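## Task

The rack's front face holds twelve drive blanks in three rows of four. Every blank that protrudes must be pushed home until it stops and latches, with one exception: in the middle row, the blank third from the right (seen facing the rack) stays untouched. The rack is loose on the table. Tilting it beyond a slight amount fails the task, and it must finish in its original place.

## Robot and tools

Robot: two arms, left_arm and right_arm, each ending in a two-finger gripper. The URDF root of left_arm sits near (-0.006, +0.301, 0) m and that of right_arm near (-0.007, -0.246, 0) m, each yawed very slightly. A camera stand is fixed to the floor behind them.

Frames: the scene frame has its origin at table-top height halfway between the nominal bases, +x pointing out over the table, +y toward left_arm, +z up. Arm names do not match image left and right. Reported positions (end_effector_position, metres) and orientations (end_effector_quat_wxyz) use the scene frame. Offsets you send are taken along the axes of that arm's own Hand target. On a gripper, the fingers extend along its +z and separate along its y; the reported point lies between the finger pads, roughly 1 cm short of the tips. Printed poses can be wrong by a few centimetres, worse at long reach.

execute_actions(actions, cameras): actions is a list of actions; each action is a table of up to 15 rows, one row per 1/30 s control step; if shorter, its last row is held to fill 15 steps. Every row has 14 numbers in [-1, 1]: left_arm dx, dy, dz, rx, ry, rz, opening, then the same seven for right_arm, always both arms. The six pose numbers are an offset from that arm's Hand target as it stood when the action began (not from the prior row); a value of 1.0 equals 0.6 m or 180 degrees, and rx, ry, rz form one rotation vector. Sending the same offset again moves further. All six zero re-commands the current Hand target. Opening is absolute: +1 fully open (0.093 m), -1 closed. An empty actions list returns state plus images, scene number and what results may omit.

move(target, speed, blend, opening_speed, grip_force, blocking, cameras): target is one 14-number row like above, or a list of up to 15 such rows; every row is an offset from the same starting Hand targets, not chained. The grippers travel in straight lines and finish together, at least 0.5 s, cut off at 10 s. speed is m/s per arm path, 0.002 to 2.9 (default 0.25), rotation capped at twice that in rad/s; one value or one per target. blend (m) rounds corners of a list; 0 stops at each. opening_speed is change per second on the -1..1 scale, minimum 0.2. grip_force is N per pad, 10 to 50, one value or one per arm, persists. blocking=false returns after about 0.5 s while motion continues. Paths ignore obstacles and the other arm; faster moves overshoot and strike harder, and aiming further past a contact presses harder. Avoid paths close to an arm's own base. The result adds a move: line: done, off_target, moving, held or fault, plus limits=paced (pose clipped) or limits=held (steps withheld). Unnamed arms ended done (within 10 mm and 2 degrees).

wait(seconds 0 to 10) lets time run with commands held. stop brakes a running move. zoom_image(camera, region [x0, y0, x1, y1] pixels, at most 504 by 504) enlarges part of the newest image of cam_head_left, cam_head_right, cam_left_wrist or cam_right_wrist (each 896x504). read_manual gives licence text only. finished_scene(scene 1 or 2) ends the scene permanently; scene 1 is practice.

Results: Hand target is the last commanded pose (after clipping) and the base for the next offsets; grippers often stop short, so re-send or add the missing distance. Tool commands shows current commands. grip_measured is gripper motor position, +1 open, -1 closed, pads meeting near -0.94, about 0.0208 per mm of width; it may read up to 0.02 high. Joint positions end with gripper opening in metres. Joint torques include arm weight and wrap at ±28 N m on joints 1 to 3. Joint velocities "within noise" means the arm is still. Action calls also list intermediate end_effector_position steps. MOTOR HOT appears at 75 °C; at 90 °C an OVER-TEMPERATURE FAULT folds that arm away for the rest of the scene.

Control notes: orientation commands are clipped to 40 degrees from the measured one each step. Small moves may not happen or may go sideways; check position and tilt after each move and correct. A blocked arm keeps pushing until you command it back past its gripper; release pushes promptly to avoid heat and excess force.

Avoid: tipping or shifting the unfastened rack (push blanks gently, near their centres, straight along the rack's depth, at low speed); touching the excluded blank; anything leaving the table; arms or grippers touching each other; fast impacts on fixed or heavy objects; strain on wrist camera cables; arm stops and long stretched or stalled holds.

Each tool is called after "Emit:" as name([rows], argument=value, ...), one row to a line, values as JSON.

## Session

Emit:
execute_actions(actions=[])

Scene clock: 0.00 s.
left_arm: end_effector_position=(+0.3813, +0.3120, +0.0891) grip_measured=+1.000 end_effector_quat_wxyz=(+0.576, -0.057, +0.815, +0.028) | right_arm: end_effector_position=(+0.3657, -0.3151, +0.0875) grip_measured=+1.000 end_effector_quat_wxyz=(+0.564, +0.170, +0.805, -0.077)
Joint positions: left_arm=[0.015 1.557 0.354 0.858 -0.145 -0.073 0.093] | right_arm=[-0.031 1.521 0.343 0.805 0.254 0.17 0.093]
Joint velocities: within noise
Joint torques (N m): no reading
Heat: left arm: 24 °C; right arm: 24 °C.
Hand target: left_arm +0.3825, +0.3119, +0.0916; +0.578, -0.057, +0.813, +0.028 | right_arm +0.3698, -0.3154, +0.0969; +0.576, +0.170, +0.796, -0.075
Tool commands: left_gripper/opening=+1.0 right_gripper/opening=+1.0

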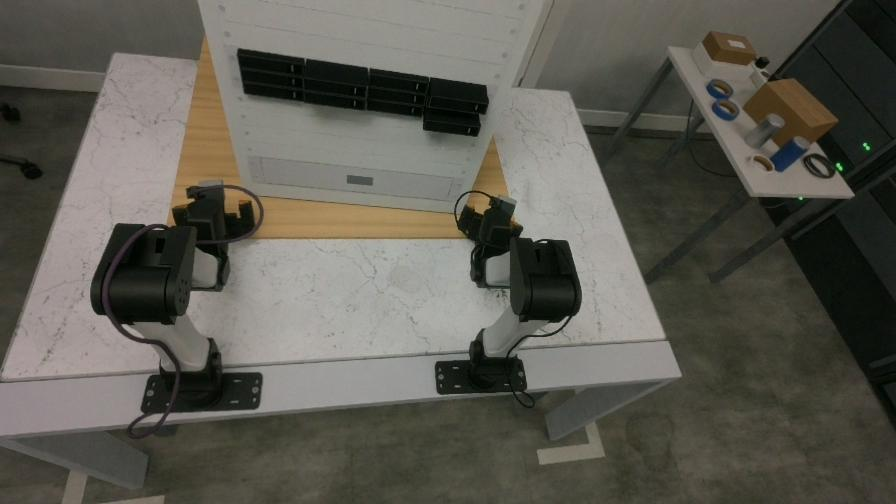

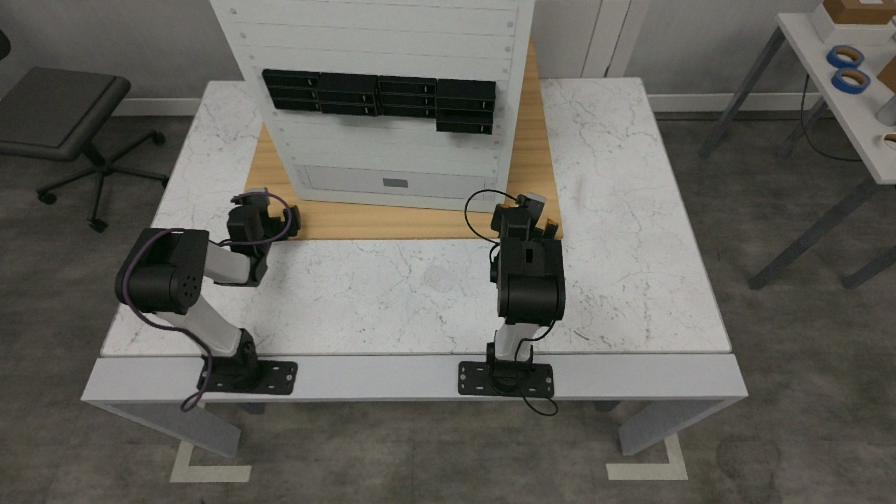

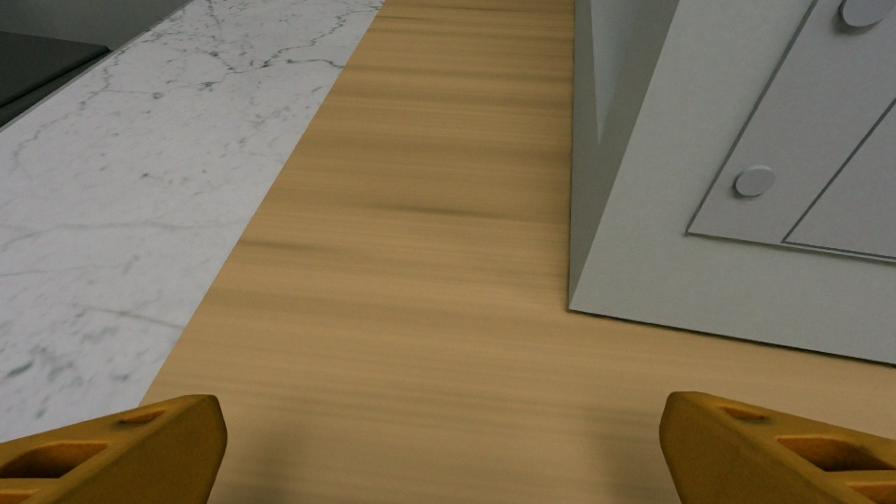

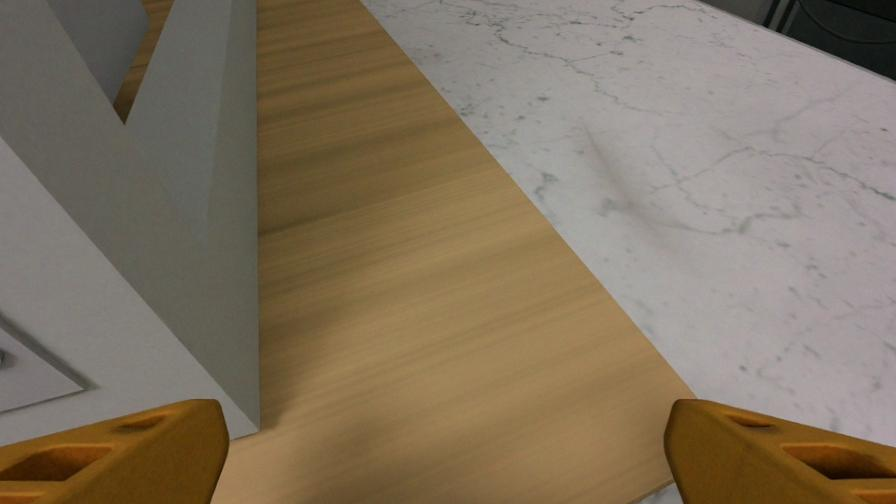

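Emit:
zoom_image(camera="cam_head_left", region=[220, 30, 510, 150])

Emit:
zoom_image(camera="cam_head_right", region=[240, 50, 530, 150])

Scaled by 1.738 from the camera's 896x504 image, which has a finer 1280x720 frame.

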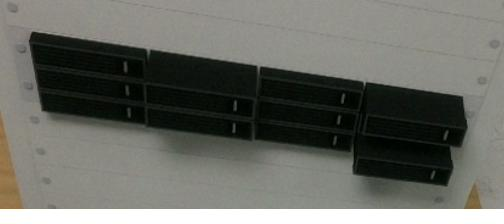

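Scaled by 1.738 from the camera's 896x504 image, which has a finer 1280x720 frame.

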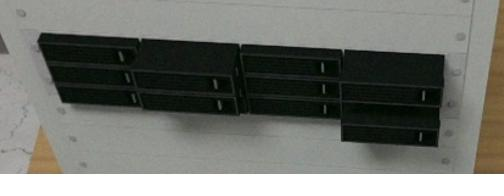

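Emit:
move(target=[-0.4732, -0.1501, -0.2944, 0.0805, -0.1055, 0.0202, 1.0, 0, 0, 0, 0, 0, 0, 1.0], cameras=["all"])

Scene clock: 46.03 s.
left_arm: end_effector_position=(+0.3210, +0.2213, +0.4126) grip_measured=+1.000 end_effector_quat_wxyz=(+0.703, +0.043, +0.708, -0.051) | right_arm: end_effector_position=(+0.3657, -0.3151, +0.0875) grip_measured=+1.000 end_effector_quat_wxyz=(+0.564, +0.170, +0.805, -0.077)
Joint positions: left_arm=[-0.295 0.923 1.048 -0.131 -0.212 -0.014 0.093] | right_arm=[-0.031 1.521 0.343 0.805 0.254 0.17 0.093]
Joint torques (N m): left_arm=[-0.73 -1.2 9.14 2.05 -0.16 0.11] | right_arm=[-0.01 -5.38 7.49 2.25 -0.01 0.05]
Heat: left arm: 28 °C; right arm: 29 °C.
Hand target: left_arm +0.3203, +0.2200, +0.4199; +0.706, +0.047, +0.705, -0.047 | right_arm +0.3698, -0.3154, +0.0969; +0.576, +0.170, +0.796, -0.075
Off the commanded pose: left_arm 0.007 m, 1 deg | right_arm 0.010 m, 2 deg.
move: done
camera_calibration:
cam_left_wrist: T_world_to_cam=[[-0.133778, -0.990951, 0.010902, 0.258872], [-0.422033, 0.0470142, -0.90536, 0.537739], [0.896656, -0.125719, -0.424504, -0.00301569], [0, 0, 0, 1]] pos_world=[0.26428, 0.230869, 0.482746]

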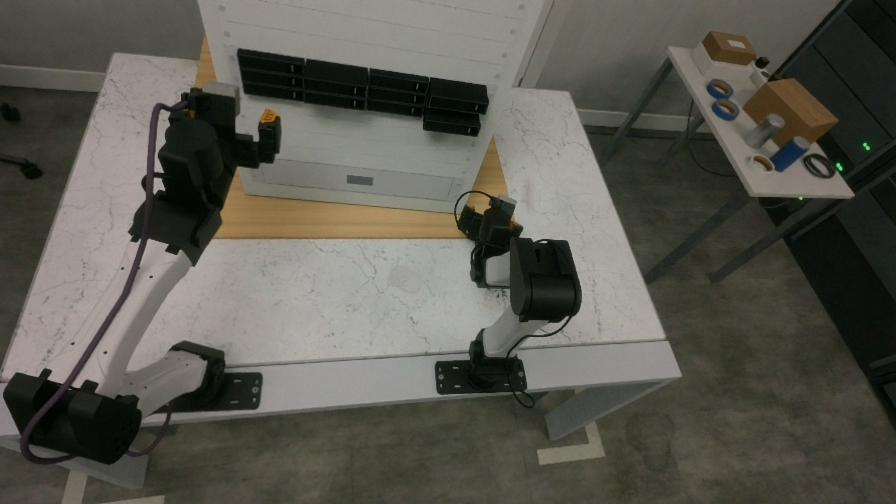

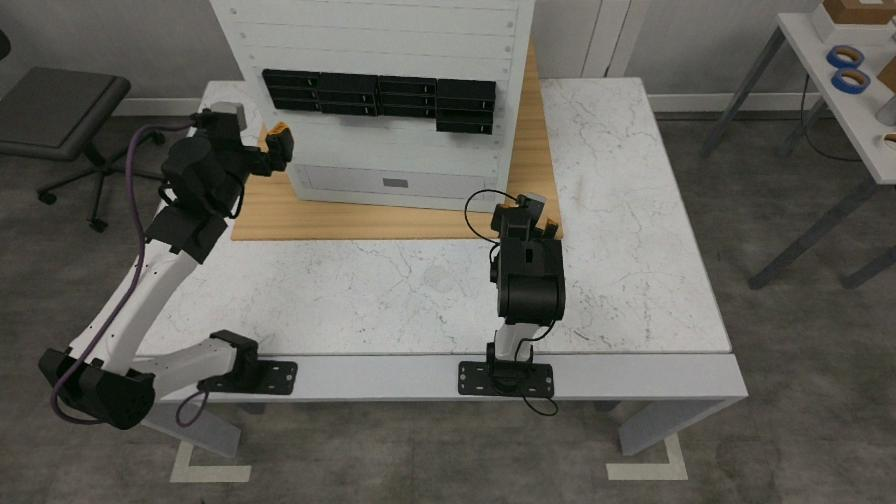

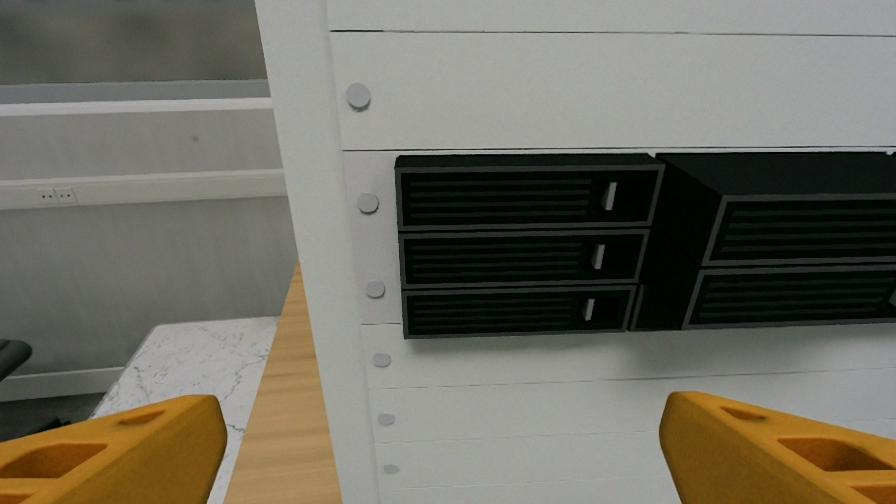

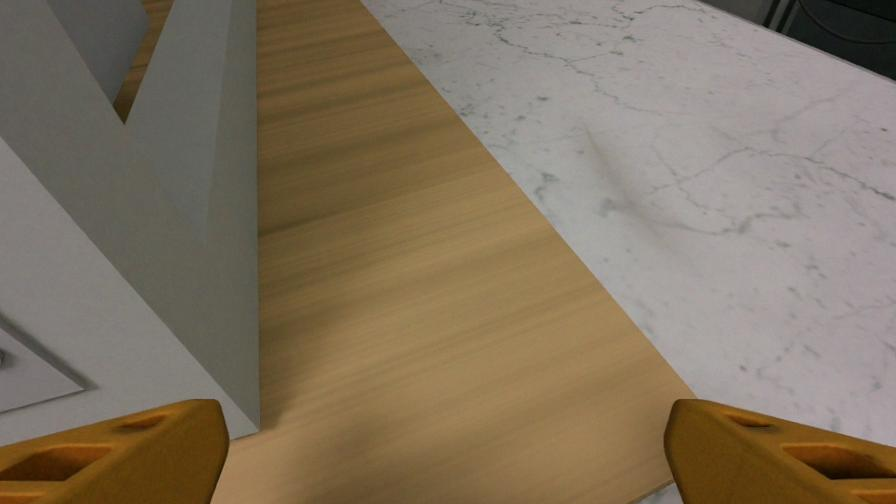

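Emit:
zoom_image(camera="cam_left_wrist", region=[380, 120, 896, 360])

Region (380, 120, 896, 360) is 516x240 pixels. A region can be at most 504 by 504 pixels.

Emit:
zoom_image(camera="cam_left_wrist", region=[394, 130, 896, 360])

Scaled by 1.004 from the camera's 896x504 image, which has a finer 1280x720 frame.

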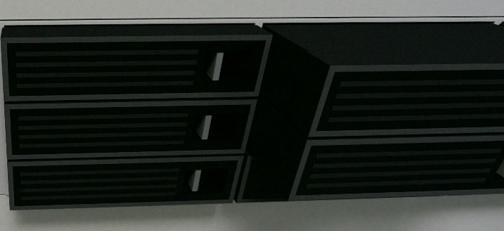

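Emit:
move(target=[0, 0, 0, 0, 0, 0, 1.0, -0.4397, 0.1787, -0.3394, -0.0694, -0.1024, -0.0363, 1.0], cameras=["cam_left_wrist", "cam_right_wrist", "cam_head_left"])

Scene clock: 65.93 s.
left_arm: end_effector_position=(+0.3210, +0.2213, +0.4124) grip_measured=+1.000 end_effector_quat_wxyz=(+0.703, +0.043, +0.708, -0.051) | right_arm: end_effector_position=(+0.3020, -0.2010, +0.4082) grip_measured=+1.000 end_effector_quat_wxyz=(+0.698, +0.048, +0.713, -0.048)
Joint positions: left_arm=[-0.295 0.923 1.048 -0.132 -0.212 -0.013 0.093] | right_arm=[0.485 0.875 1.031 -0.181 0.58 0.011 0.093]
Joint torques (N m): left_arm=[-0.79 -1.29 9.02 2.02 -0.17 0.1] | right_arm=[0.81 -0.2 11.18 2.06 0.04 -0.08]
Heat: left arm: 30 °C; right arm: 30 °C.
Hand target: left_arm +0.3203, +0.2200, +0.4198; +0.706, +0.047, +0.705, -0.047 | right_arm +0.3003, -0.1999, +0.4200; +0.705, +0.048, +0.706, -0.048
Off the commanded pose: left_arm 0.008 m, 1 deg | right_arm 0.012 m, 1 deg.
move: off_target (right_arm)
camera_calibration:
cam_left_wrist: T_world_to_cam=[[-0.133763, -0.99096, 0.0103264, 0.259064], [-0.422653, 0.0476202, -0.90504, 0.537473], [0.896366, -0.125426, -0.425202, -0.00285767], [0, 0, 0, 1]] pos_world=[0.264379, 0.230769, 0.482544]
cam_right_wrist: T_world_to_cam=[[-0.155724, -0.98779, -0.00457286, -0.149765], [-0.42938, 0.0718588, -0.900261, 0.550819], [0.889597, -0.138228, -0.435327, -0.0362633], [0, 0, 0, 1]] pos_world=[0.245448, -0.19253, 0.479409]
Images, in order (width x height): cam_head_left 896x504, cam_left_wrist 896x504, cam_right_wrist 896x504.

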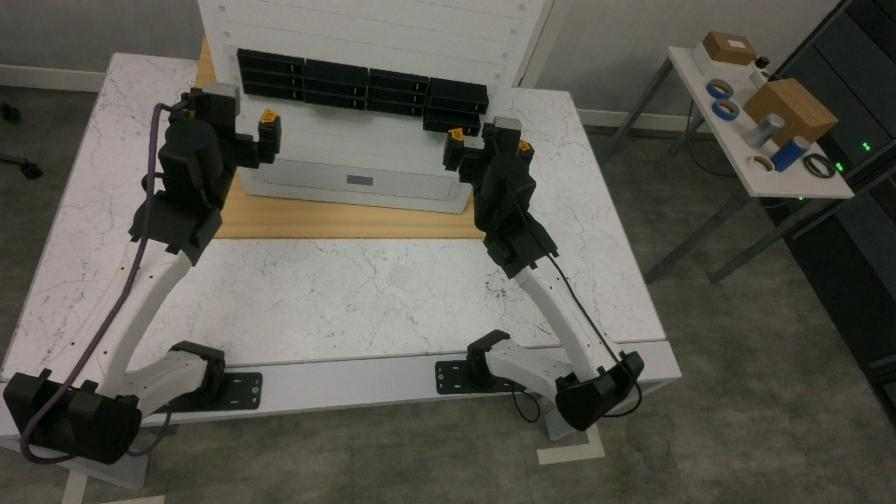

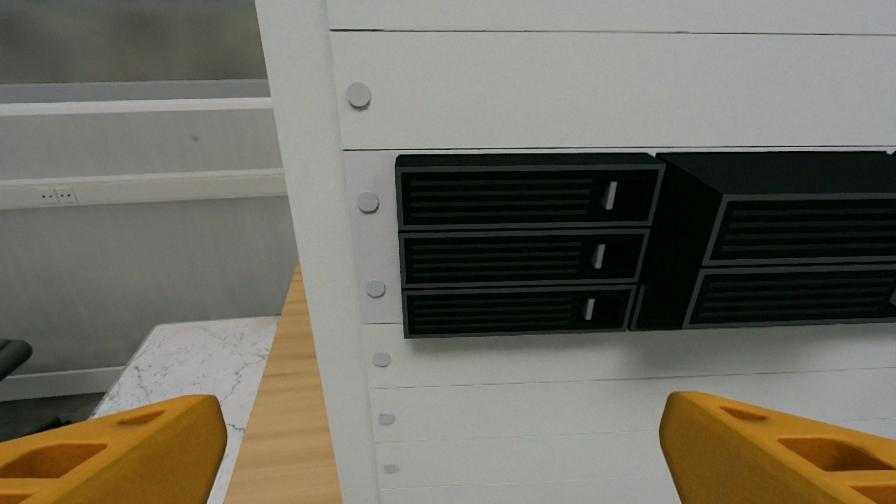

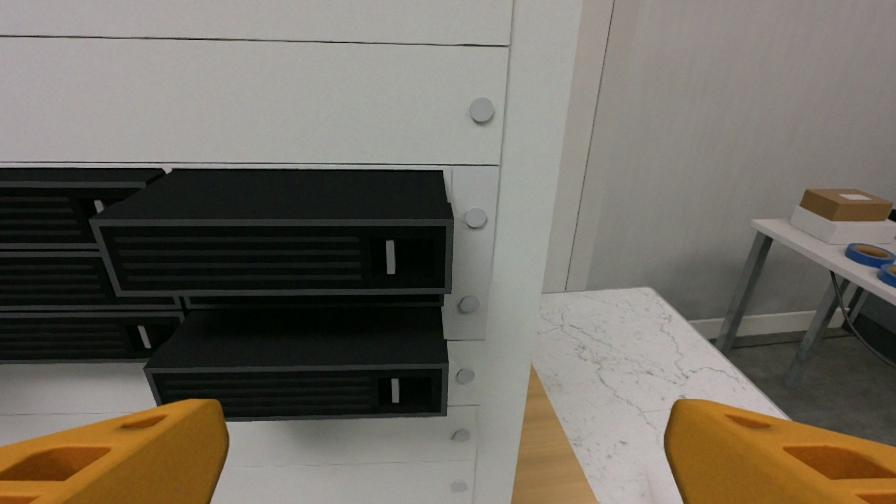

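Emit:
zoom_image(camera="cam_right_wrist", region=[0, 150, 500, 430])

Emit:
zoom_image(camera="cam_left_wrist", region=[600, 130, 896, 360])

Scaled by 1.008 from the camera's 896x504 image, which has a finer 1280x720 frame.

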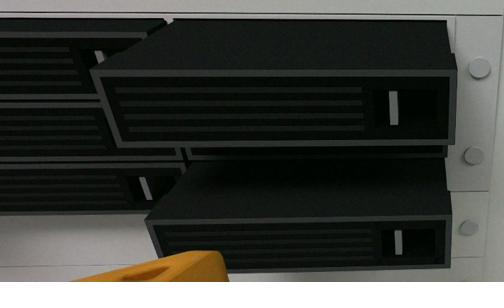

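Scaled by 1.703 from the camera's 896x504 image, which has a finer 1280x720 frame.

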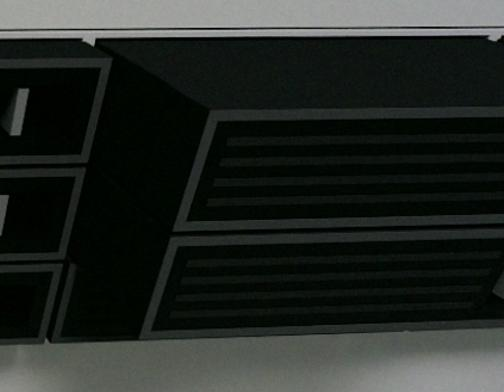

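Emit:
move(target=[0, -0.1667, 0, 0, 0, 0, -0.92, 0, 0.1333, 0, 0, 0, 0, -0.92], cameras=["cam_left_wrist", "cam_right_wrist"])

Scene clock: 118.93 s.
left_arm: end_effector_position=(+0.3072, +0.1227, +0.4056) grip_measured=-0.917 end_effector_quat_wxyz=(+0.697, +0.051, +0.714, -0.043) | right_arm: end_effector_position=(+0.3117, -0.1217, +0.4014) grip_measured=-0.917 end_effector_quat_wxyz=(+0.692, +0.036, +0.718, -0.058)
Joint positions: left_arm=[-0.767 1.084 1.107 -0.055 -0.683 -0.012 0.001] | right_arm=[0.808 1.072 1.097 -0.081 0.901 0.011 0.001]
Joint torques (N m): left_arm=[-0.51 -2.5 9.92 2.04 -0.23 0.1] | right_arm=[0.61 -1.66 12.22 2.14 0.06 -0.06]
Heat: left arm: 34 °C; right arm: 31 °C.
Hand target: left_arm +0.3071, +0.1209, +0.4197; +0.706, +0.047, +0.705, -0.047 | right_arm +0.3110, -0.1207, +0.4201; +0.705, +0.048, +0.706, -0.047
Off the commanded pose: left_arm 0.014 m, 2 deg | right_arm 0.019 m, 3 deg.
move: off_target (left_arm, right_arm)
camera_calibration:
cam_left_wrist: T_world_to_cam=[[-0.134997, -0.990796, -0.00996147, 0.168096], [-0.436528, 0.0684968, -0.897079, 0.528657], [0.889505, -0.116755, -0.441757, 0.00201315], [0, 0, 0, 1]] pos_world=[0.251675, 0.130572, 0.476811]
cam_right_wrist: T_world_to_cam=[[-0.152668, -0.987916, 0.0267304, -0.0834931], [-0.446021, 0.0447395, -0.893904, 0.542445], [0.881906, -0.148393, -0.447461, -0.0308961], [0, 0, 0, 1]] pos_world=[0.256442, -0.111338, 0.473301]
Images, in order (width x height): cam_left_wrist 896x504, cam_right_wrist 896x504.

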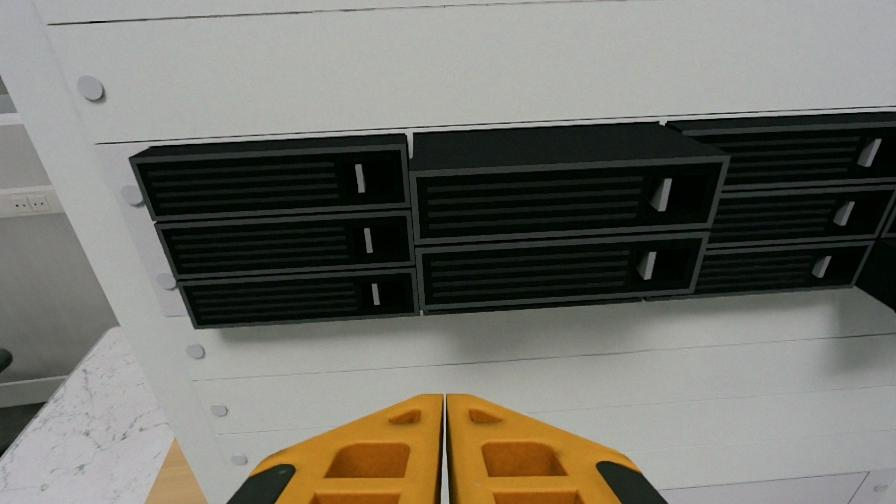

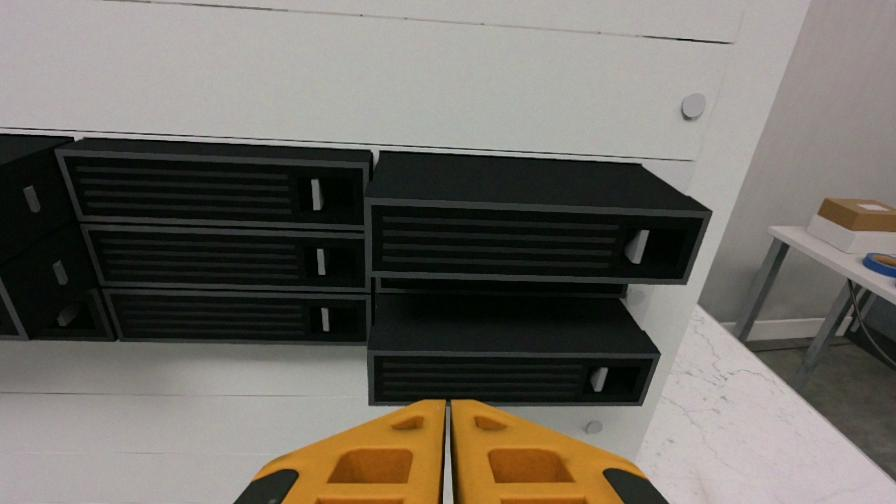

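Emit:
zoom_image(camera="cam_left_wrist", region=[120, 110, 440, 340])

Emit:
zoom_image(camera="cam_left_wrist", region=[400, 110, 720, 340])

Emit:
zoom_image(camera="cam_right_wrist", region=[340, 130, 740, 420])

Scaled by 1.575 from the camera's 896x504 image, which has a finer 1280x720 frame.

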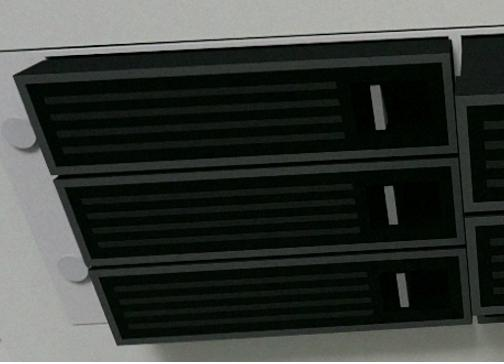

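Scaled by 1.575 from the camera's 896x504 image, which has a finer 1280x720 frame.

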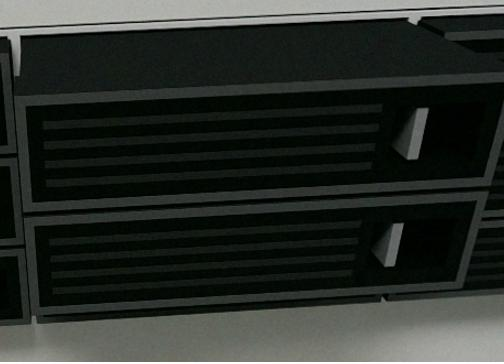

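Scaled by 1.260 from the camera's 896x504 image, which has a finer 1280x720 frame.

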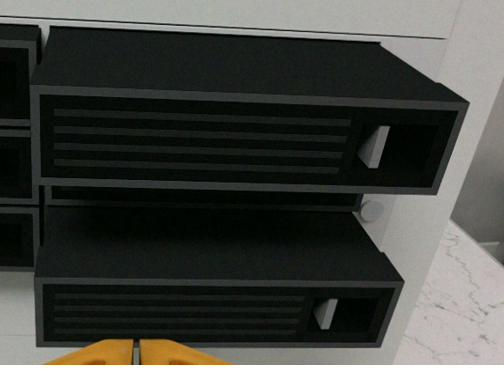

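Emit:
move(target=[-0.0412, -0.0657, 0.0791, -0.0125, 0.1555, -0.0031, -0.92, -0.0223, -0.0539, 0.0751, -0.0128, -0.0111, 0, -0.92], speed=0.1, cameras=["all"])

Scene clock: 184.07 s.
left_arm: end_effector_position=(+0.3455, +0.0750, +0.4446) grip_measured=-0.917 end_effector_quat_wxyz=(+0.518, +0.048, +0.854, -0.021) | right_arm: end_effector_position=(+0.3499, -0.1570, +0.4126) grip_measured=-0.917 end_effector_quat_wxyz=(+0.702, +0.025, +0.711, -0.041)
Joint positions: left_arm=[-0.756 1.756 2.378 -1.226 -0.616 -0.363 0.001] | right_arm=[0.545 1.095 1.125 -0.044 0.598 -0.014 0.001]
Joint torques (N m): left_arm=[0.81 -6.5 7.32 1.68 -0.23 -0.19] | right_arm=[-0.75 -1.85 12.48 2.32 -0.16 -0.07]
Heat: left arm: 44 °C; right arm: 35 °C.
Hand target: left_arm +0.3490, +0.0754, +0.4444; +0.515, +0.040, +0.856, -0.024 | right_arm +0.3514, -0.1587, +0.4334; +0.718, +0.032, +0.694, -0.034
Off the commanded pose: left_arm 0.004 m, 1 deg | right_arm 0.021 m, 3 deg.
move: off_target (right_arm)
camera_calibration:
cam_left_wrist: T_world_to_cam=[[-0.105624, -0.994305, -0.014172, 0.118424], [-0.786617, 0.0922631, -0.610509, 0.575439], [0.60834, -0.0533364, -0.791882, 0.227593], [0, 0, 0, 1]] pos_world=[0.326705, 0.0767966, 0.533216]
cam_right_wrist: T_world_to_cam=[[-0.113048, -0.993477, 0.0149409, -0.122622], [-0.425312, 0.0347956, -0.904378, 0.566732], [0.897959, -0.108593, -0.426471, -0.0727458], [0, 0, 0, 1]] pos_world=[0.292498, -0.149442, 0.483348]

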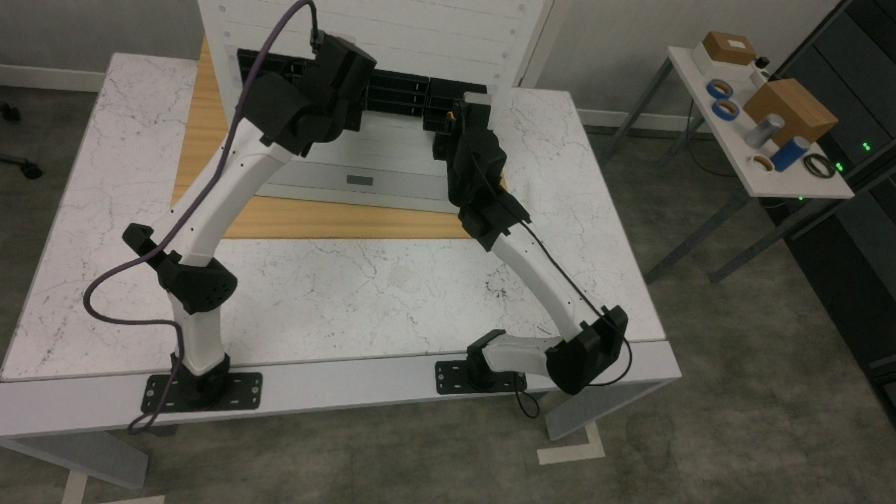

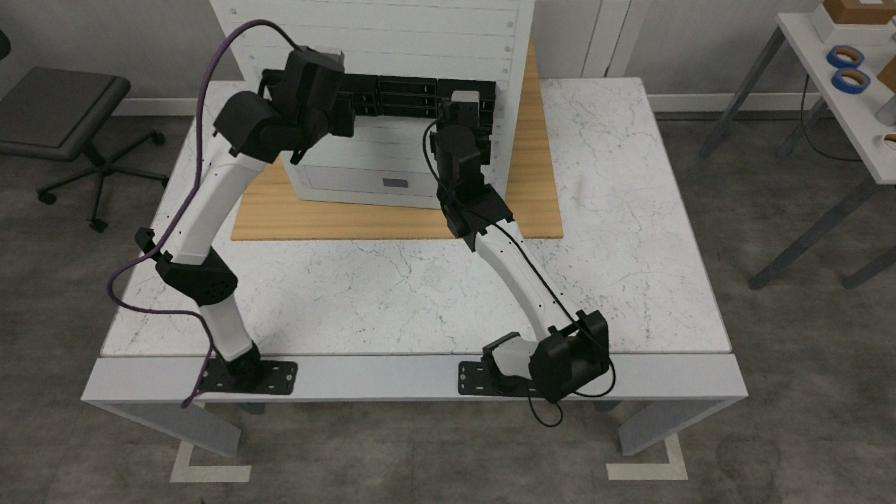

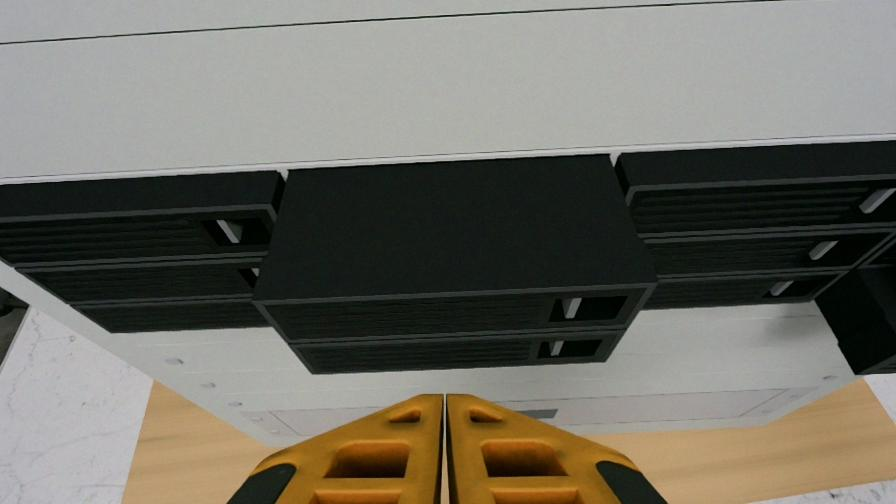

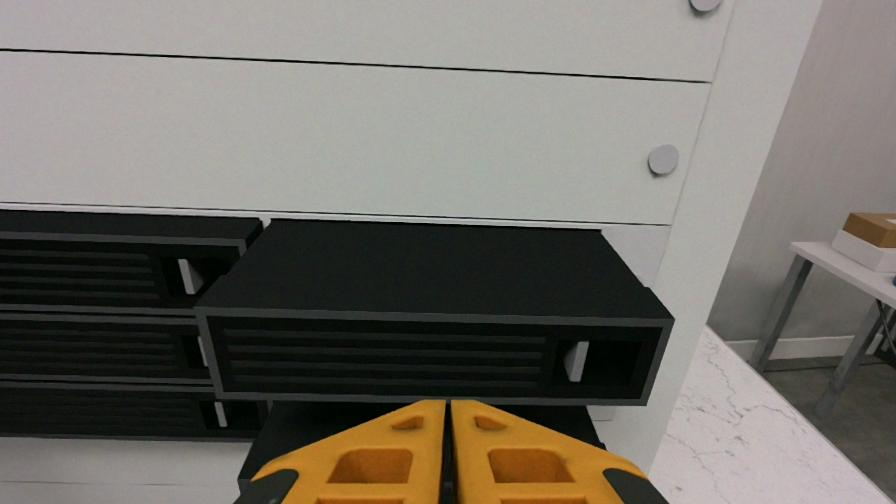

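Emit:
move(target=[0.0051, 0, 0.0367, 0, 0, 0, -0.92, -0.006, 0, 0.0202, 0, 0, 0, -0.92], speed=0.03, cameras=["cam_left_wrist", "cam_right_wrist"])

Scene clock: 205.97 s.
left_arm: end_effector_position=(+0.3611, +0.0762, +0.4411) grip_measured=-0.917 end_effector_quat_wxyz=(+0.522, +0.034, +0.852, -0.031) | right_arm: end_effector_position=(+0.3617, -0.1580, +0.4167) grip_measured=-0.917 end_effector_quat_wxyz=(+0.702, +0.025, +0.711, -0.040)
Joint positions: left_arm=[-0.717 1.756 2.336 -1.154 -0.585 -0.363 0.001] | right_arm=[0.516 1.136 1.164 -0.041 0.569 -0.014 0.001]
Joint torques (N m): left_arm=[0.83 -7.25 4.07 1.94 -0.26 0.04] | right_arm=[-0.83 -2.22 12.48 2.32 -0.15 -0.05]
Heat: left arm: 40 °C; right arm: 36 °C.
Hand target: left_arm +0.3670, +0.0739, +0.4314; +0.515, +0.040, +0.856, -0.024 | right_arm +0.3633, -0.1600, +0.4374; +0.718, +0.033, +0.694, -0.034
Off the commanded pose: left_arm 0.012 m, 2 deg | right_arm 0.021 m, 3 deg.
move: off_target (left_arm, right_arm)
camera_calibration:
cam_left_wrist: T_world_to_cam=[[-0.0923481, -0.995564, 0.0179819, 0.102332], [-0.782354, 0.0613759, -0.619803, 0.590291], [0.61595, -0.0713058, -0.784552, 0.210821], [0, 0, 0, 1]] pos_world=[0.341412, 0.0806809, 0.529424]
cam_right_wrist: T_world_to_cam=[[-0.112991, -0.993485, 0.0148687, -0.122324], [-0.425712, 0.034885, -0.904186, 0.575444], [0.897776, -0.108495, -0.42688, -0.0814754], [0, 0, 0, 1]] pos_world=[0.304298, -0.150441, 0.487347]
Images, in order (width x height): cam_left_wrist 896x504, cam_right_wrist 896x504.

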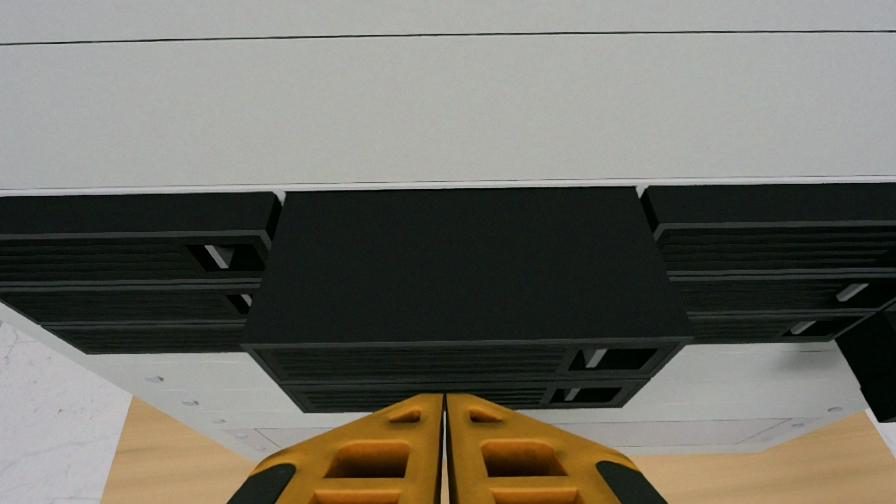

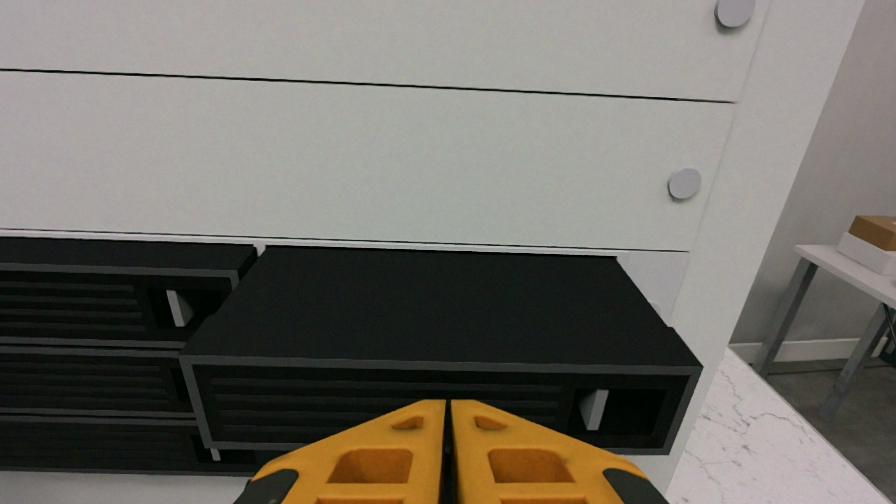

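Emit:
move(target=[0.0118, 0, 0.0063, 0, 0, 0, -0.92, 0.0009, 0, 0.025, 0, 0, 0, -0.92], speed=0.03, cameras=["cam_left_wrist", "cam_right_wrist"])

Scene clock: 213.97 s.
left_arm: end_effector_position=(+0.3691, +0.0683, +0.4194) grip_measured=-0.918 end_effector_quat_wxyz=(+0.511, +0.040, +0.858, -0.022) | right_arm: end_effector_position=(+0.3763, -0.1596, +0.4161) grip_measured=-0.917 end_effector_quat_wxyz=(+0.701, +0.026, +0.712, -0.041)
Joint positions: left_arm=[-0.717 1.756 2.25 -1.102 -0.584 -0.363 0.001] | right_arm=[0.483 1.183 1.19 -0.024 0.537 -0.014 0.001]
Joint torques (N m): left_arm=[0.84 -10.95 4.3 1.9 -0.25 0.04] | right_arm=[-0.84 -2.58 12.56 2.36 -0.14 -0.03]
Heat: left arm: 38 °C; right arm: 36 °C.
Hand target: left_arm +0.3670, +0.0738, +0.4233; +0.515, +0.040, +0.856, -0.024 | right_arm +0.3782, -0.1613, +0.4373; +0.718, +0.032, +0.694, -0.034
Off the commanded pose: left_arm 0.007 m, 1 deg | right_arm 0.021 m, 3 deg.
move: off_target (right_arm)
camera_calibration:
cam_left_wrist: T_world_to_cam=[[-0.0927689, -0.995683, -0.0030899, 0.104591], [-0.797543, 0.0761651, -0.598435, 0.579247], [0.596087, -0.0530518, -0.801165, 0.201476], [0, 0, 0, 1]] pos_world=[0.35158, 0.0707102, 0.508381]
cam_right_wrist: T_world_to_cam=[[-0.11413, -0.993342, 0.0156829, -0.122162], [-0.427741, 0.0348851, -0.903228, 0.581568], [0.896667, -0.109794, -0.428875, -0.0938785], [0, 0, 0, 1]] pos_world=[0.318996, -0.151944, 0.486942]
Images, in order (width x height): cam_left_wrist 896x504, cam_right_wrist 896x504.

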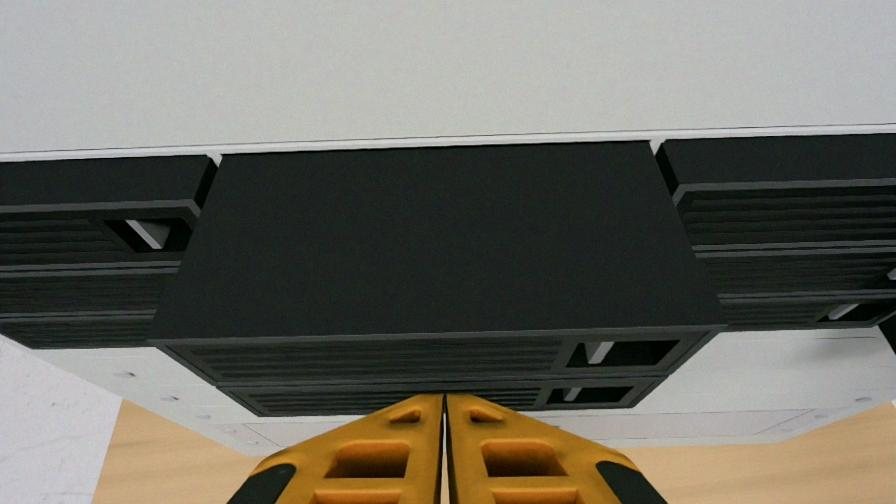

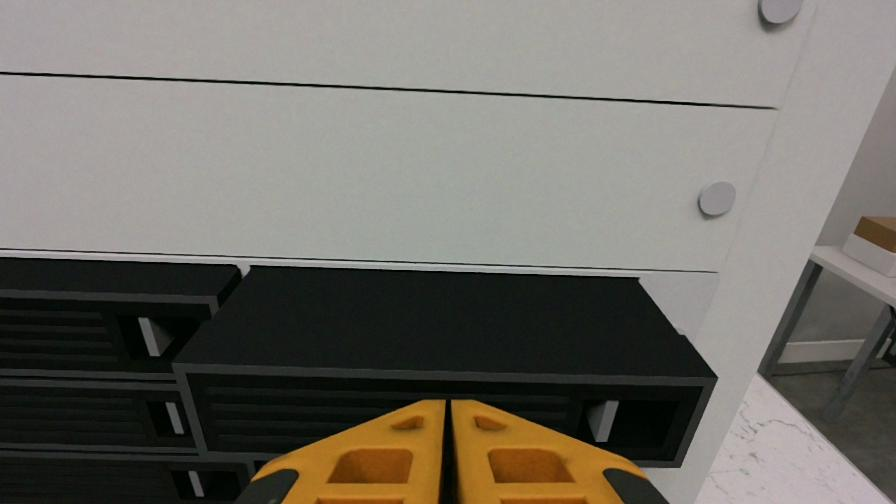

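Emit:
move(target=[-0.0168, -0.0005, -0.0146, 0, 0, 0, -0.92, 0.0012, 0, 0.0333, 0, 0, 0, -0.92], speed=0.03, cameras=["cam_left_wrist", "cam_right_wrist"])

Scene clock: 225.13 s.
left_arm: end_effector_position=(+0.3621, +0.0750, +0.4357) grip_measured=-0.918 end_effector_quat_wxyz=(+0.516, +0.037, +0.856, -0.026) | right_arm: end_effector_position=(+0.3949, -0.1612, +0.4167) grip_measured=-0.917 end_effector_quat_wxyz=(+0.701, +0.026, +0.712, -0.041)
Joint positions: left_arm=[-0.717 1.765 2.337 -1.166 -0.584 -0.363 0.001] | right_arm=[0.446 1.244 1.23 -0.003 0.499 -0.014 0.001]
Joint torques (N m): left_arm=[0.06 -6.94 7.62 1.7 -0.34 0.06] | right_arm=[-0.96 -2.82 12.62 2.4 -0.19 -0.02]
Heat: left arm: 36 °C; right arm: 38 °C.
Hand target: left_arm +0.3639, +0.0738, +0.4364; +0.515, +0.040, +0.856, -0.024 | right_arm +0.3982, -0.1632, +0.4373; +0.718, +0.033, +0.694, -0.034
Off the commanded pose: left_arm 0.002 m, 0 deg | right_arm 0.021 m, 3 deg.
move: off_target (right_arm)
camera_calibration:
cam_left_wrist: T_world_to_cam=[[-0.092821, -0.995664, 0.00617147, 0.106632], [-0.7911, 0.069984, -0.60767, 0.585157], [0.604603, -0.0612868, -0.794166, 0.2134], [0, 0, 0, 1]] pos_world=[0.343794, 0.0782966, 0.524399]
cam_right_wrist: T_world_to_cam=[[-0.113715, -0.993397, 0.0151919, -0.121634], [-0.428012, 0.035184, -0.903088, 0.590236], [0.896591, -0.109197, -0.429187, -0.110307], [0, 0, 0, 1]] pos_world=[0.337696, -0.153643, 0.487541]
Images, in order (width x height): cam_left_wrist 896x504, cam_right_wrist 896x504.

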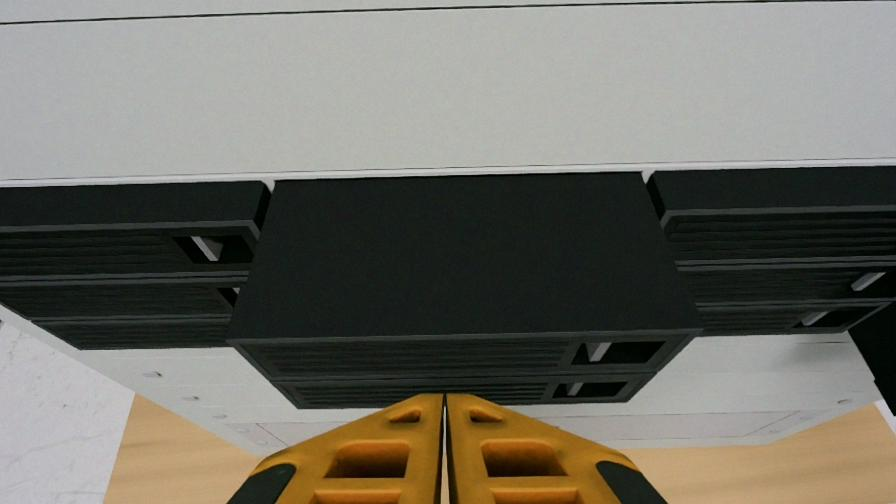

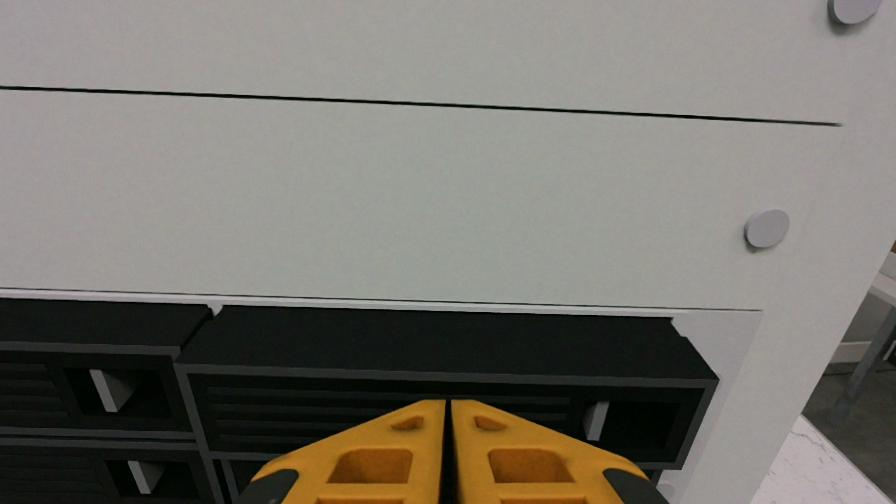

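Emit:
move(target=[0.0011, 0, 0.0157, 0, 0, 0, -0.92, 0.0005, 0, 0.0133, 0, 0, 0, -0.92], speed=0.03, cameras=["cam_left_wrist", "cam_right_wrist"])

Scene clock: 234.07 s.
left_arm: end_effector_position=(+0.3650, +0.0763, +0.4376) grip_measured=-0.918 end_effector_quat_wxyz=(+0.519, +0.034, +0.854, -0.029) | right_arm: end_effector_position=(+0.4008, -0.1619, +0.4173) grip_measured=-0.917 end_effector_quat_wxyz=(+0.701, +0.026, +0.711, -0.041)
Joint positions: left_arm=[-0.708 1.765 2.337 -1.153 -0.577 -0.36 0.001] | right_arm=[0.435 1.263 1.245 0.003 0.489 -0.014 0.001]
Joint torques (N m): left_arm=[0.73 -6.54 5.56 1.92 -0.23 0.1] | right_arm=[-1.25 -2.45 12.92 2.42 -0.23 -0.01]
Heat: left arm: 36 °C; right arm: 39 °C.
Hand target: left_arm +0.3719, +0.0731, +0.4314; +0.515, +0.040, +0.856, -0.024 | right_arm +0.4061, -0.1639, +0.4374; +0.718, +0.032, +0.694, -0.034
Off the commanded pose: left_arm 0.010 m, 1 deg | right_arm 0.021 m, 3 deg.
move: off_target (right_arm)
camera_calibration:
cam_left_wrist: T_world_to_cam=[[-0.0908754, -0.99576, 0.0143034, 0.103867], [-0.787137, 0.0630228, -0.61355, 0.590085], [0.610047, -0.0670153, -0.789526, 0.209681], [0, 0, 0, 1]] pos_world=[0.346002, 0.0802893, 0.52611]
cam_right_wrist: T_world_to_cam=[[-0.11456, -0.993311, 0.0144857, -0.121131], [-0.427082, 0.03608, -0.903493, 0.593216], [0.896926, -0.10969, -0.428358, -0.115975], [0, 0, 0, 1]] pos_world=[0.343496, -0.154445, 0.488043]
Images, in order (width x height): cam_left_wrist 896x504, cam_right_wrist 896x504.

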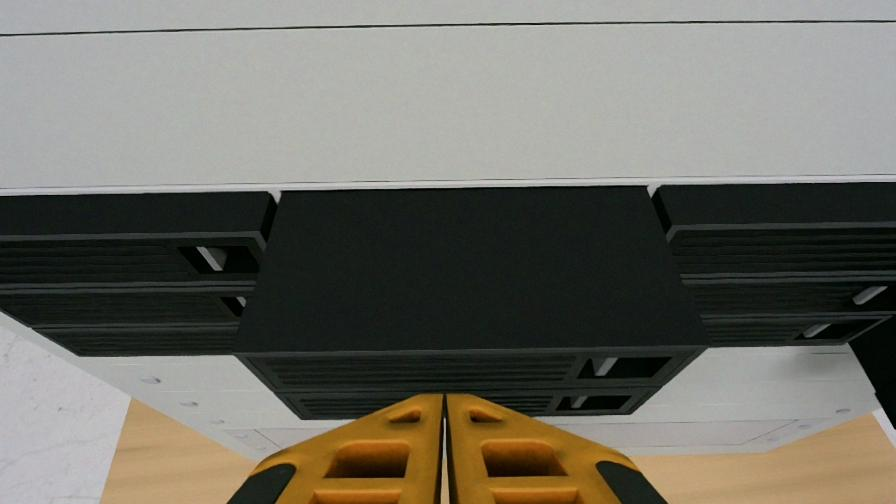

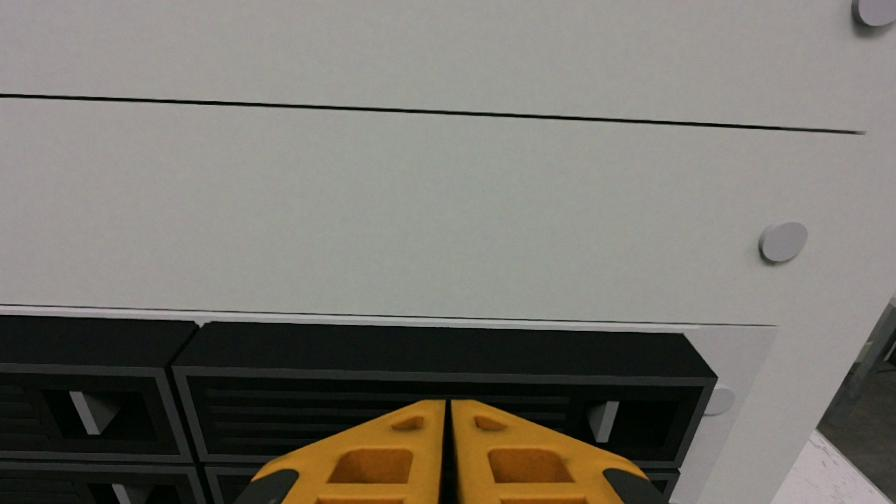

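Emit:
move(target=[0.0261, 0, -0.0371, 0, 0, 0, -0.92, 0.0002, 0, 0.0067, 0, 0, 0, -0.92], speed=0.04, cameras=["cam_left_wrist", "cam_right_wrist"])

Scene clock: 242.50 s.
left_arm: end_effector_position=(+0.3504, +0.0730, +0.4231) grip_measured=-0.918 end_effector_quat_wxyz=(+0.509, +0.047, +0.859, -0.017) | right_arm: end_effector_position=(+0.4010, -0.1619, +0.4176) grip_measured=-0.917 end_effector_quat_wxyz=(+0.700, +0.025, +0.713, -0.042)
Joint positions: left_arm=[-0.748 1.711 2.225 -1.142 -0.608 -0.371 0.001] | right_arm=[0.435 1.265 1.251 -0.006 0.489 -0.014 0.001]
Joint torques (N m): left_arm=[-0.69 -10.62 4.16 1.89 -0.42 -0.19] | right_arm=[-1.85 -1.51 13.08 2.56 -0.29 -0.01]
Heat: left arm: 35 °C; right arm: 40 °C.
Hand target: left_arm +0.3450, +0.0755, +0.4280; +0.515, +0.040, +0.856, -0.024 | right_arm +0.4100, -0.1643, +0.4375; +0.719, +0.033, +0.694, -0.034
Off the commanded pose: left_arm 0.008 m, 1 deg | right_arm 0.022 m, 3 deg.
move: off_target (right_arm)
camera_calibration:
cam_left_wrist: T_world_to_cam=[[-0.100632, -0.994744, -0.0188941, 0.116853], [-0.79946, 0.0921511, -0.593609, 0.563734], [0.59223, -0.0446308, -0.804532, 0.217931], [0, 0, 0, 1]] pos_world=[0.333376, 0.0740162, 0.512178]
cam_right_wrist: T_world_to_cam=[[-0.114444, -0.993289, 0.0167072, -0.122005], [-0.430933, 0.0344837, -0.901725, 0.594081], [0.895097, -0.110396, -0.431988, -0.113895], [0, 0, 0, 1]] pos_world=[0.343994, -0.154246, 0.488535]
Images, in order (width x height): cam_left_wrist 896x504, cam_right_wrist 896x504.

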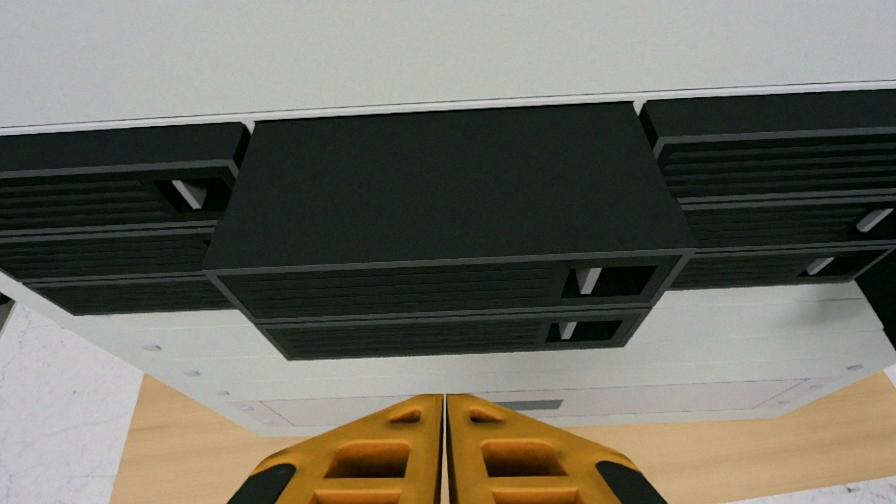

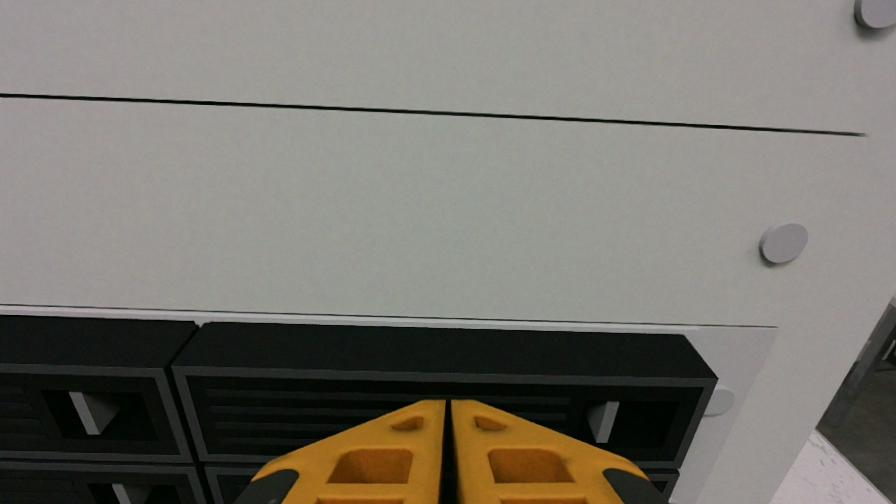

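Emit:
zoom_image(camera="cam_right_wrist", region=[60, 290, 360, 504])

Scaled by 1.680 from the camera's 896x504 image, which has a finer 1280x720 frame.

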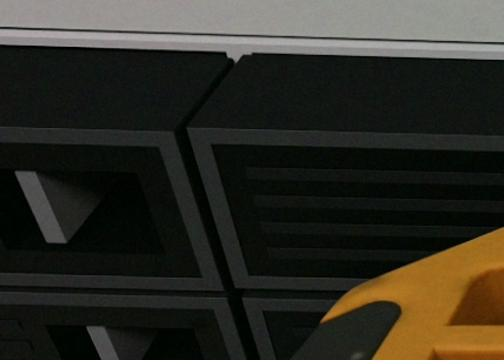

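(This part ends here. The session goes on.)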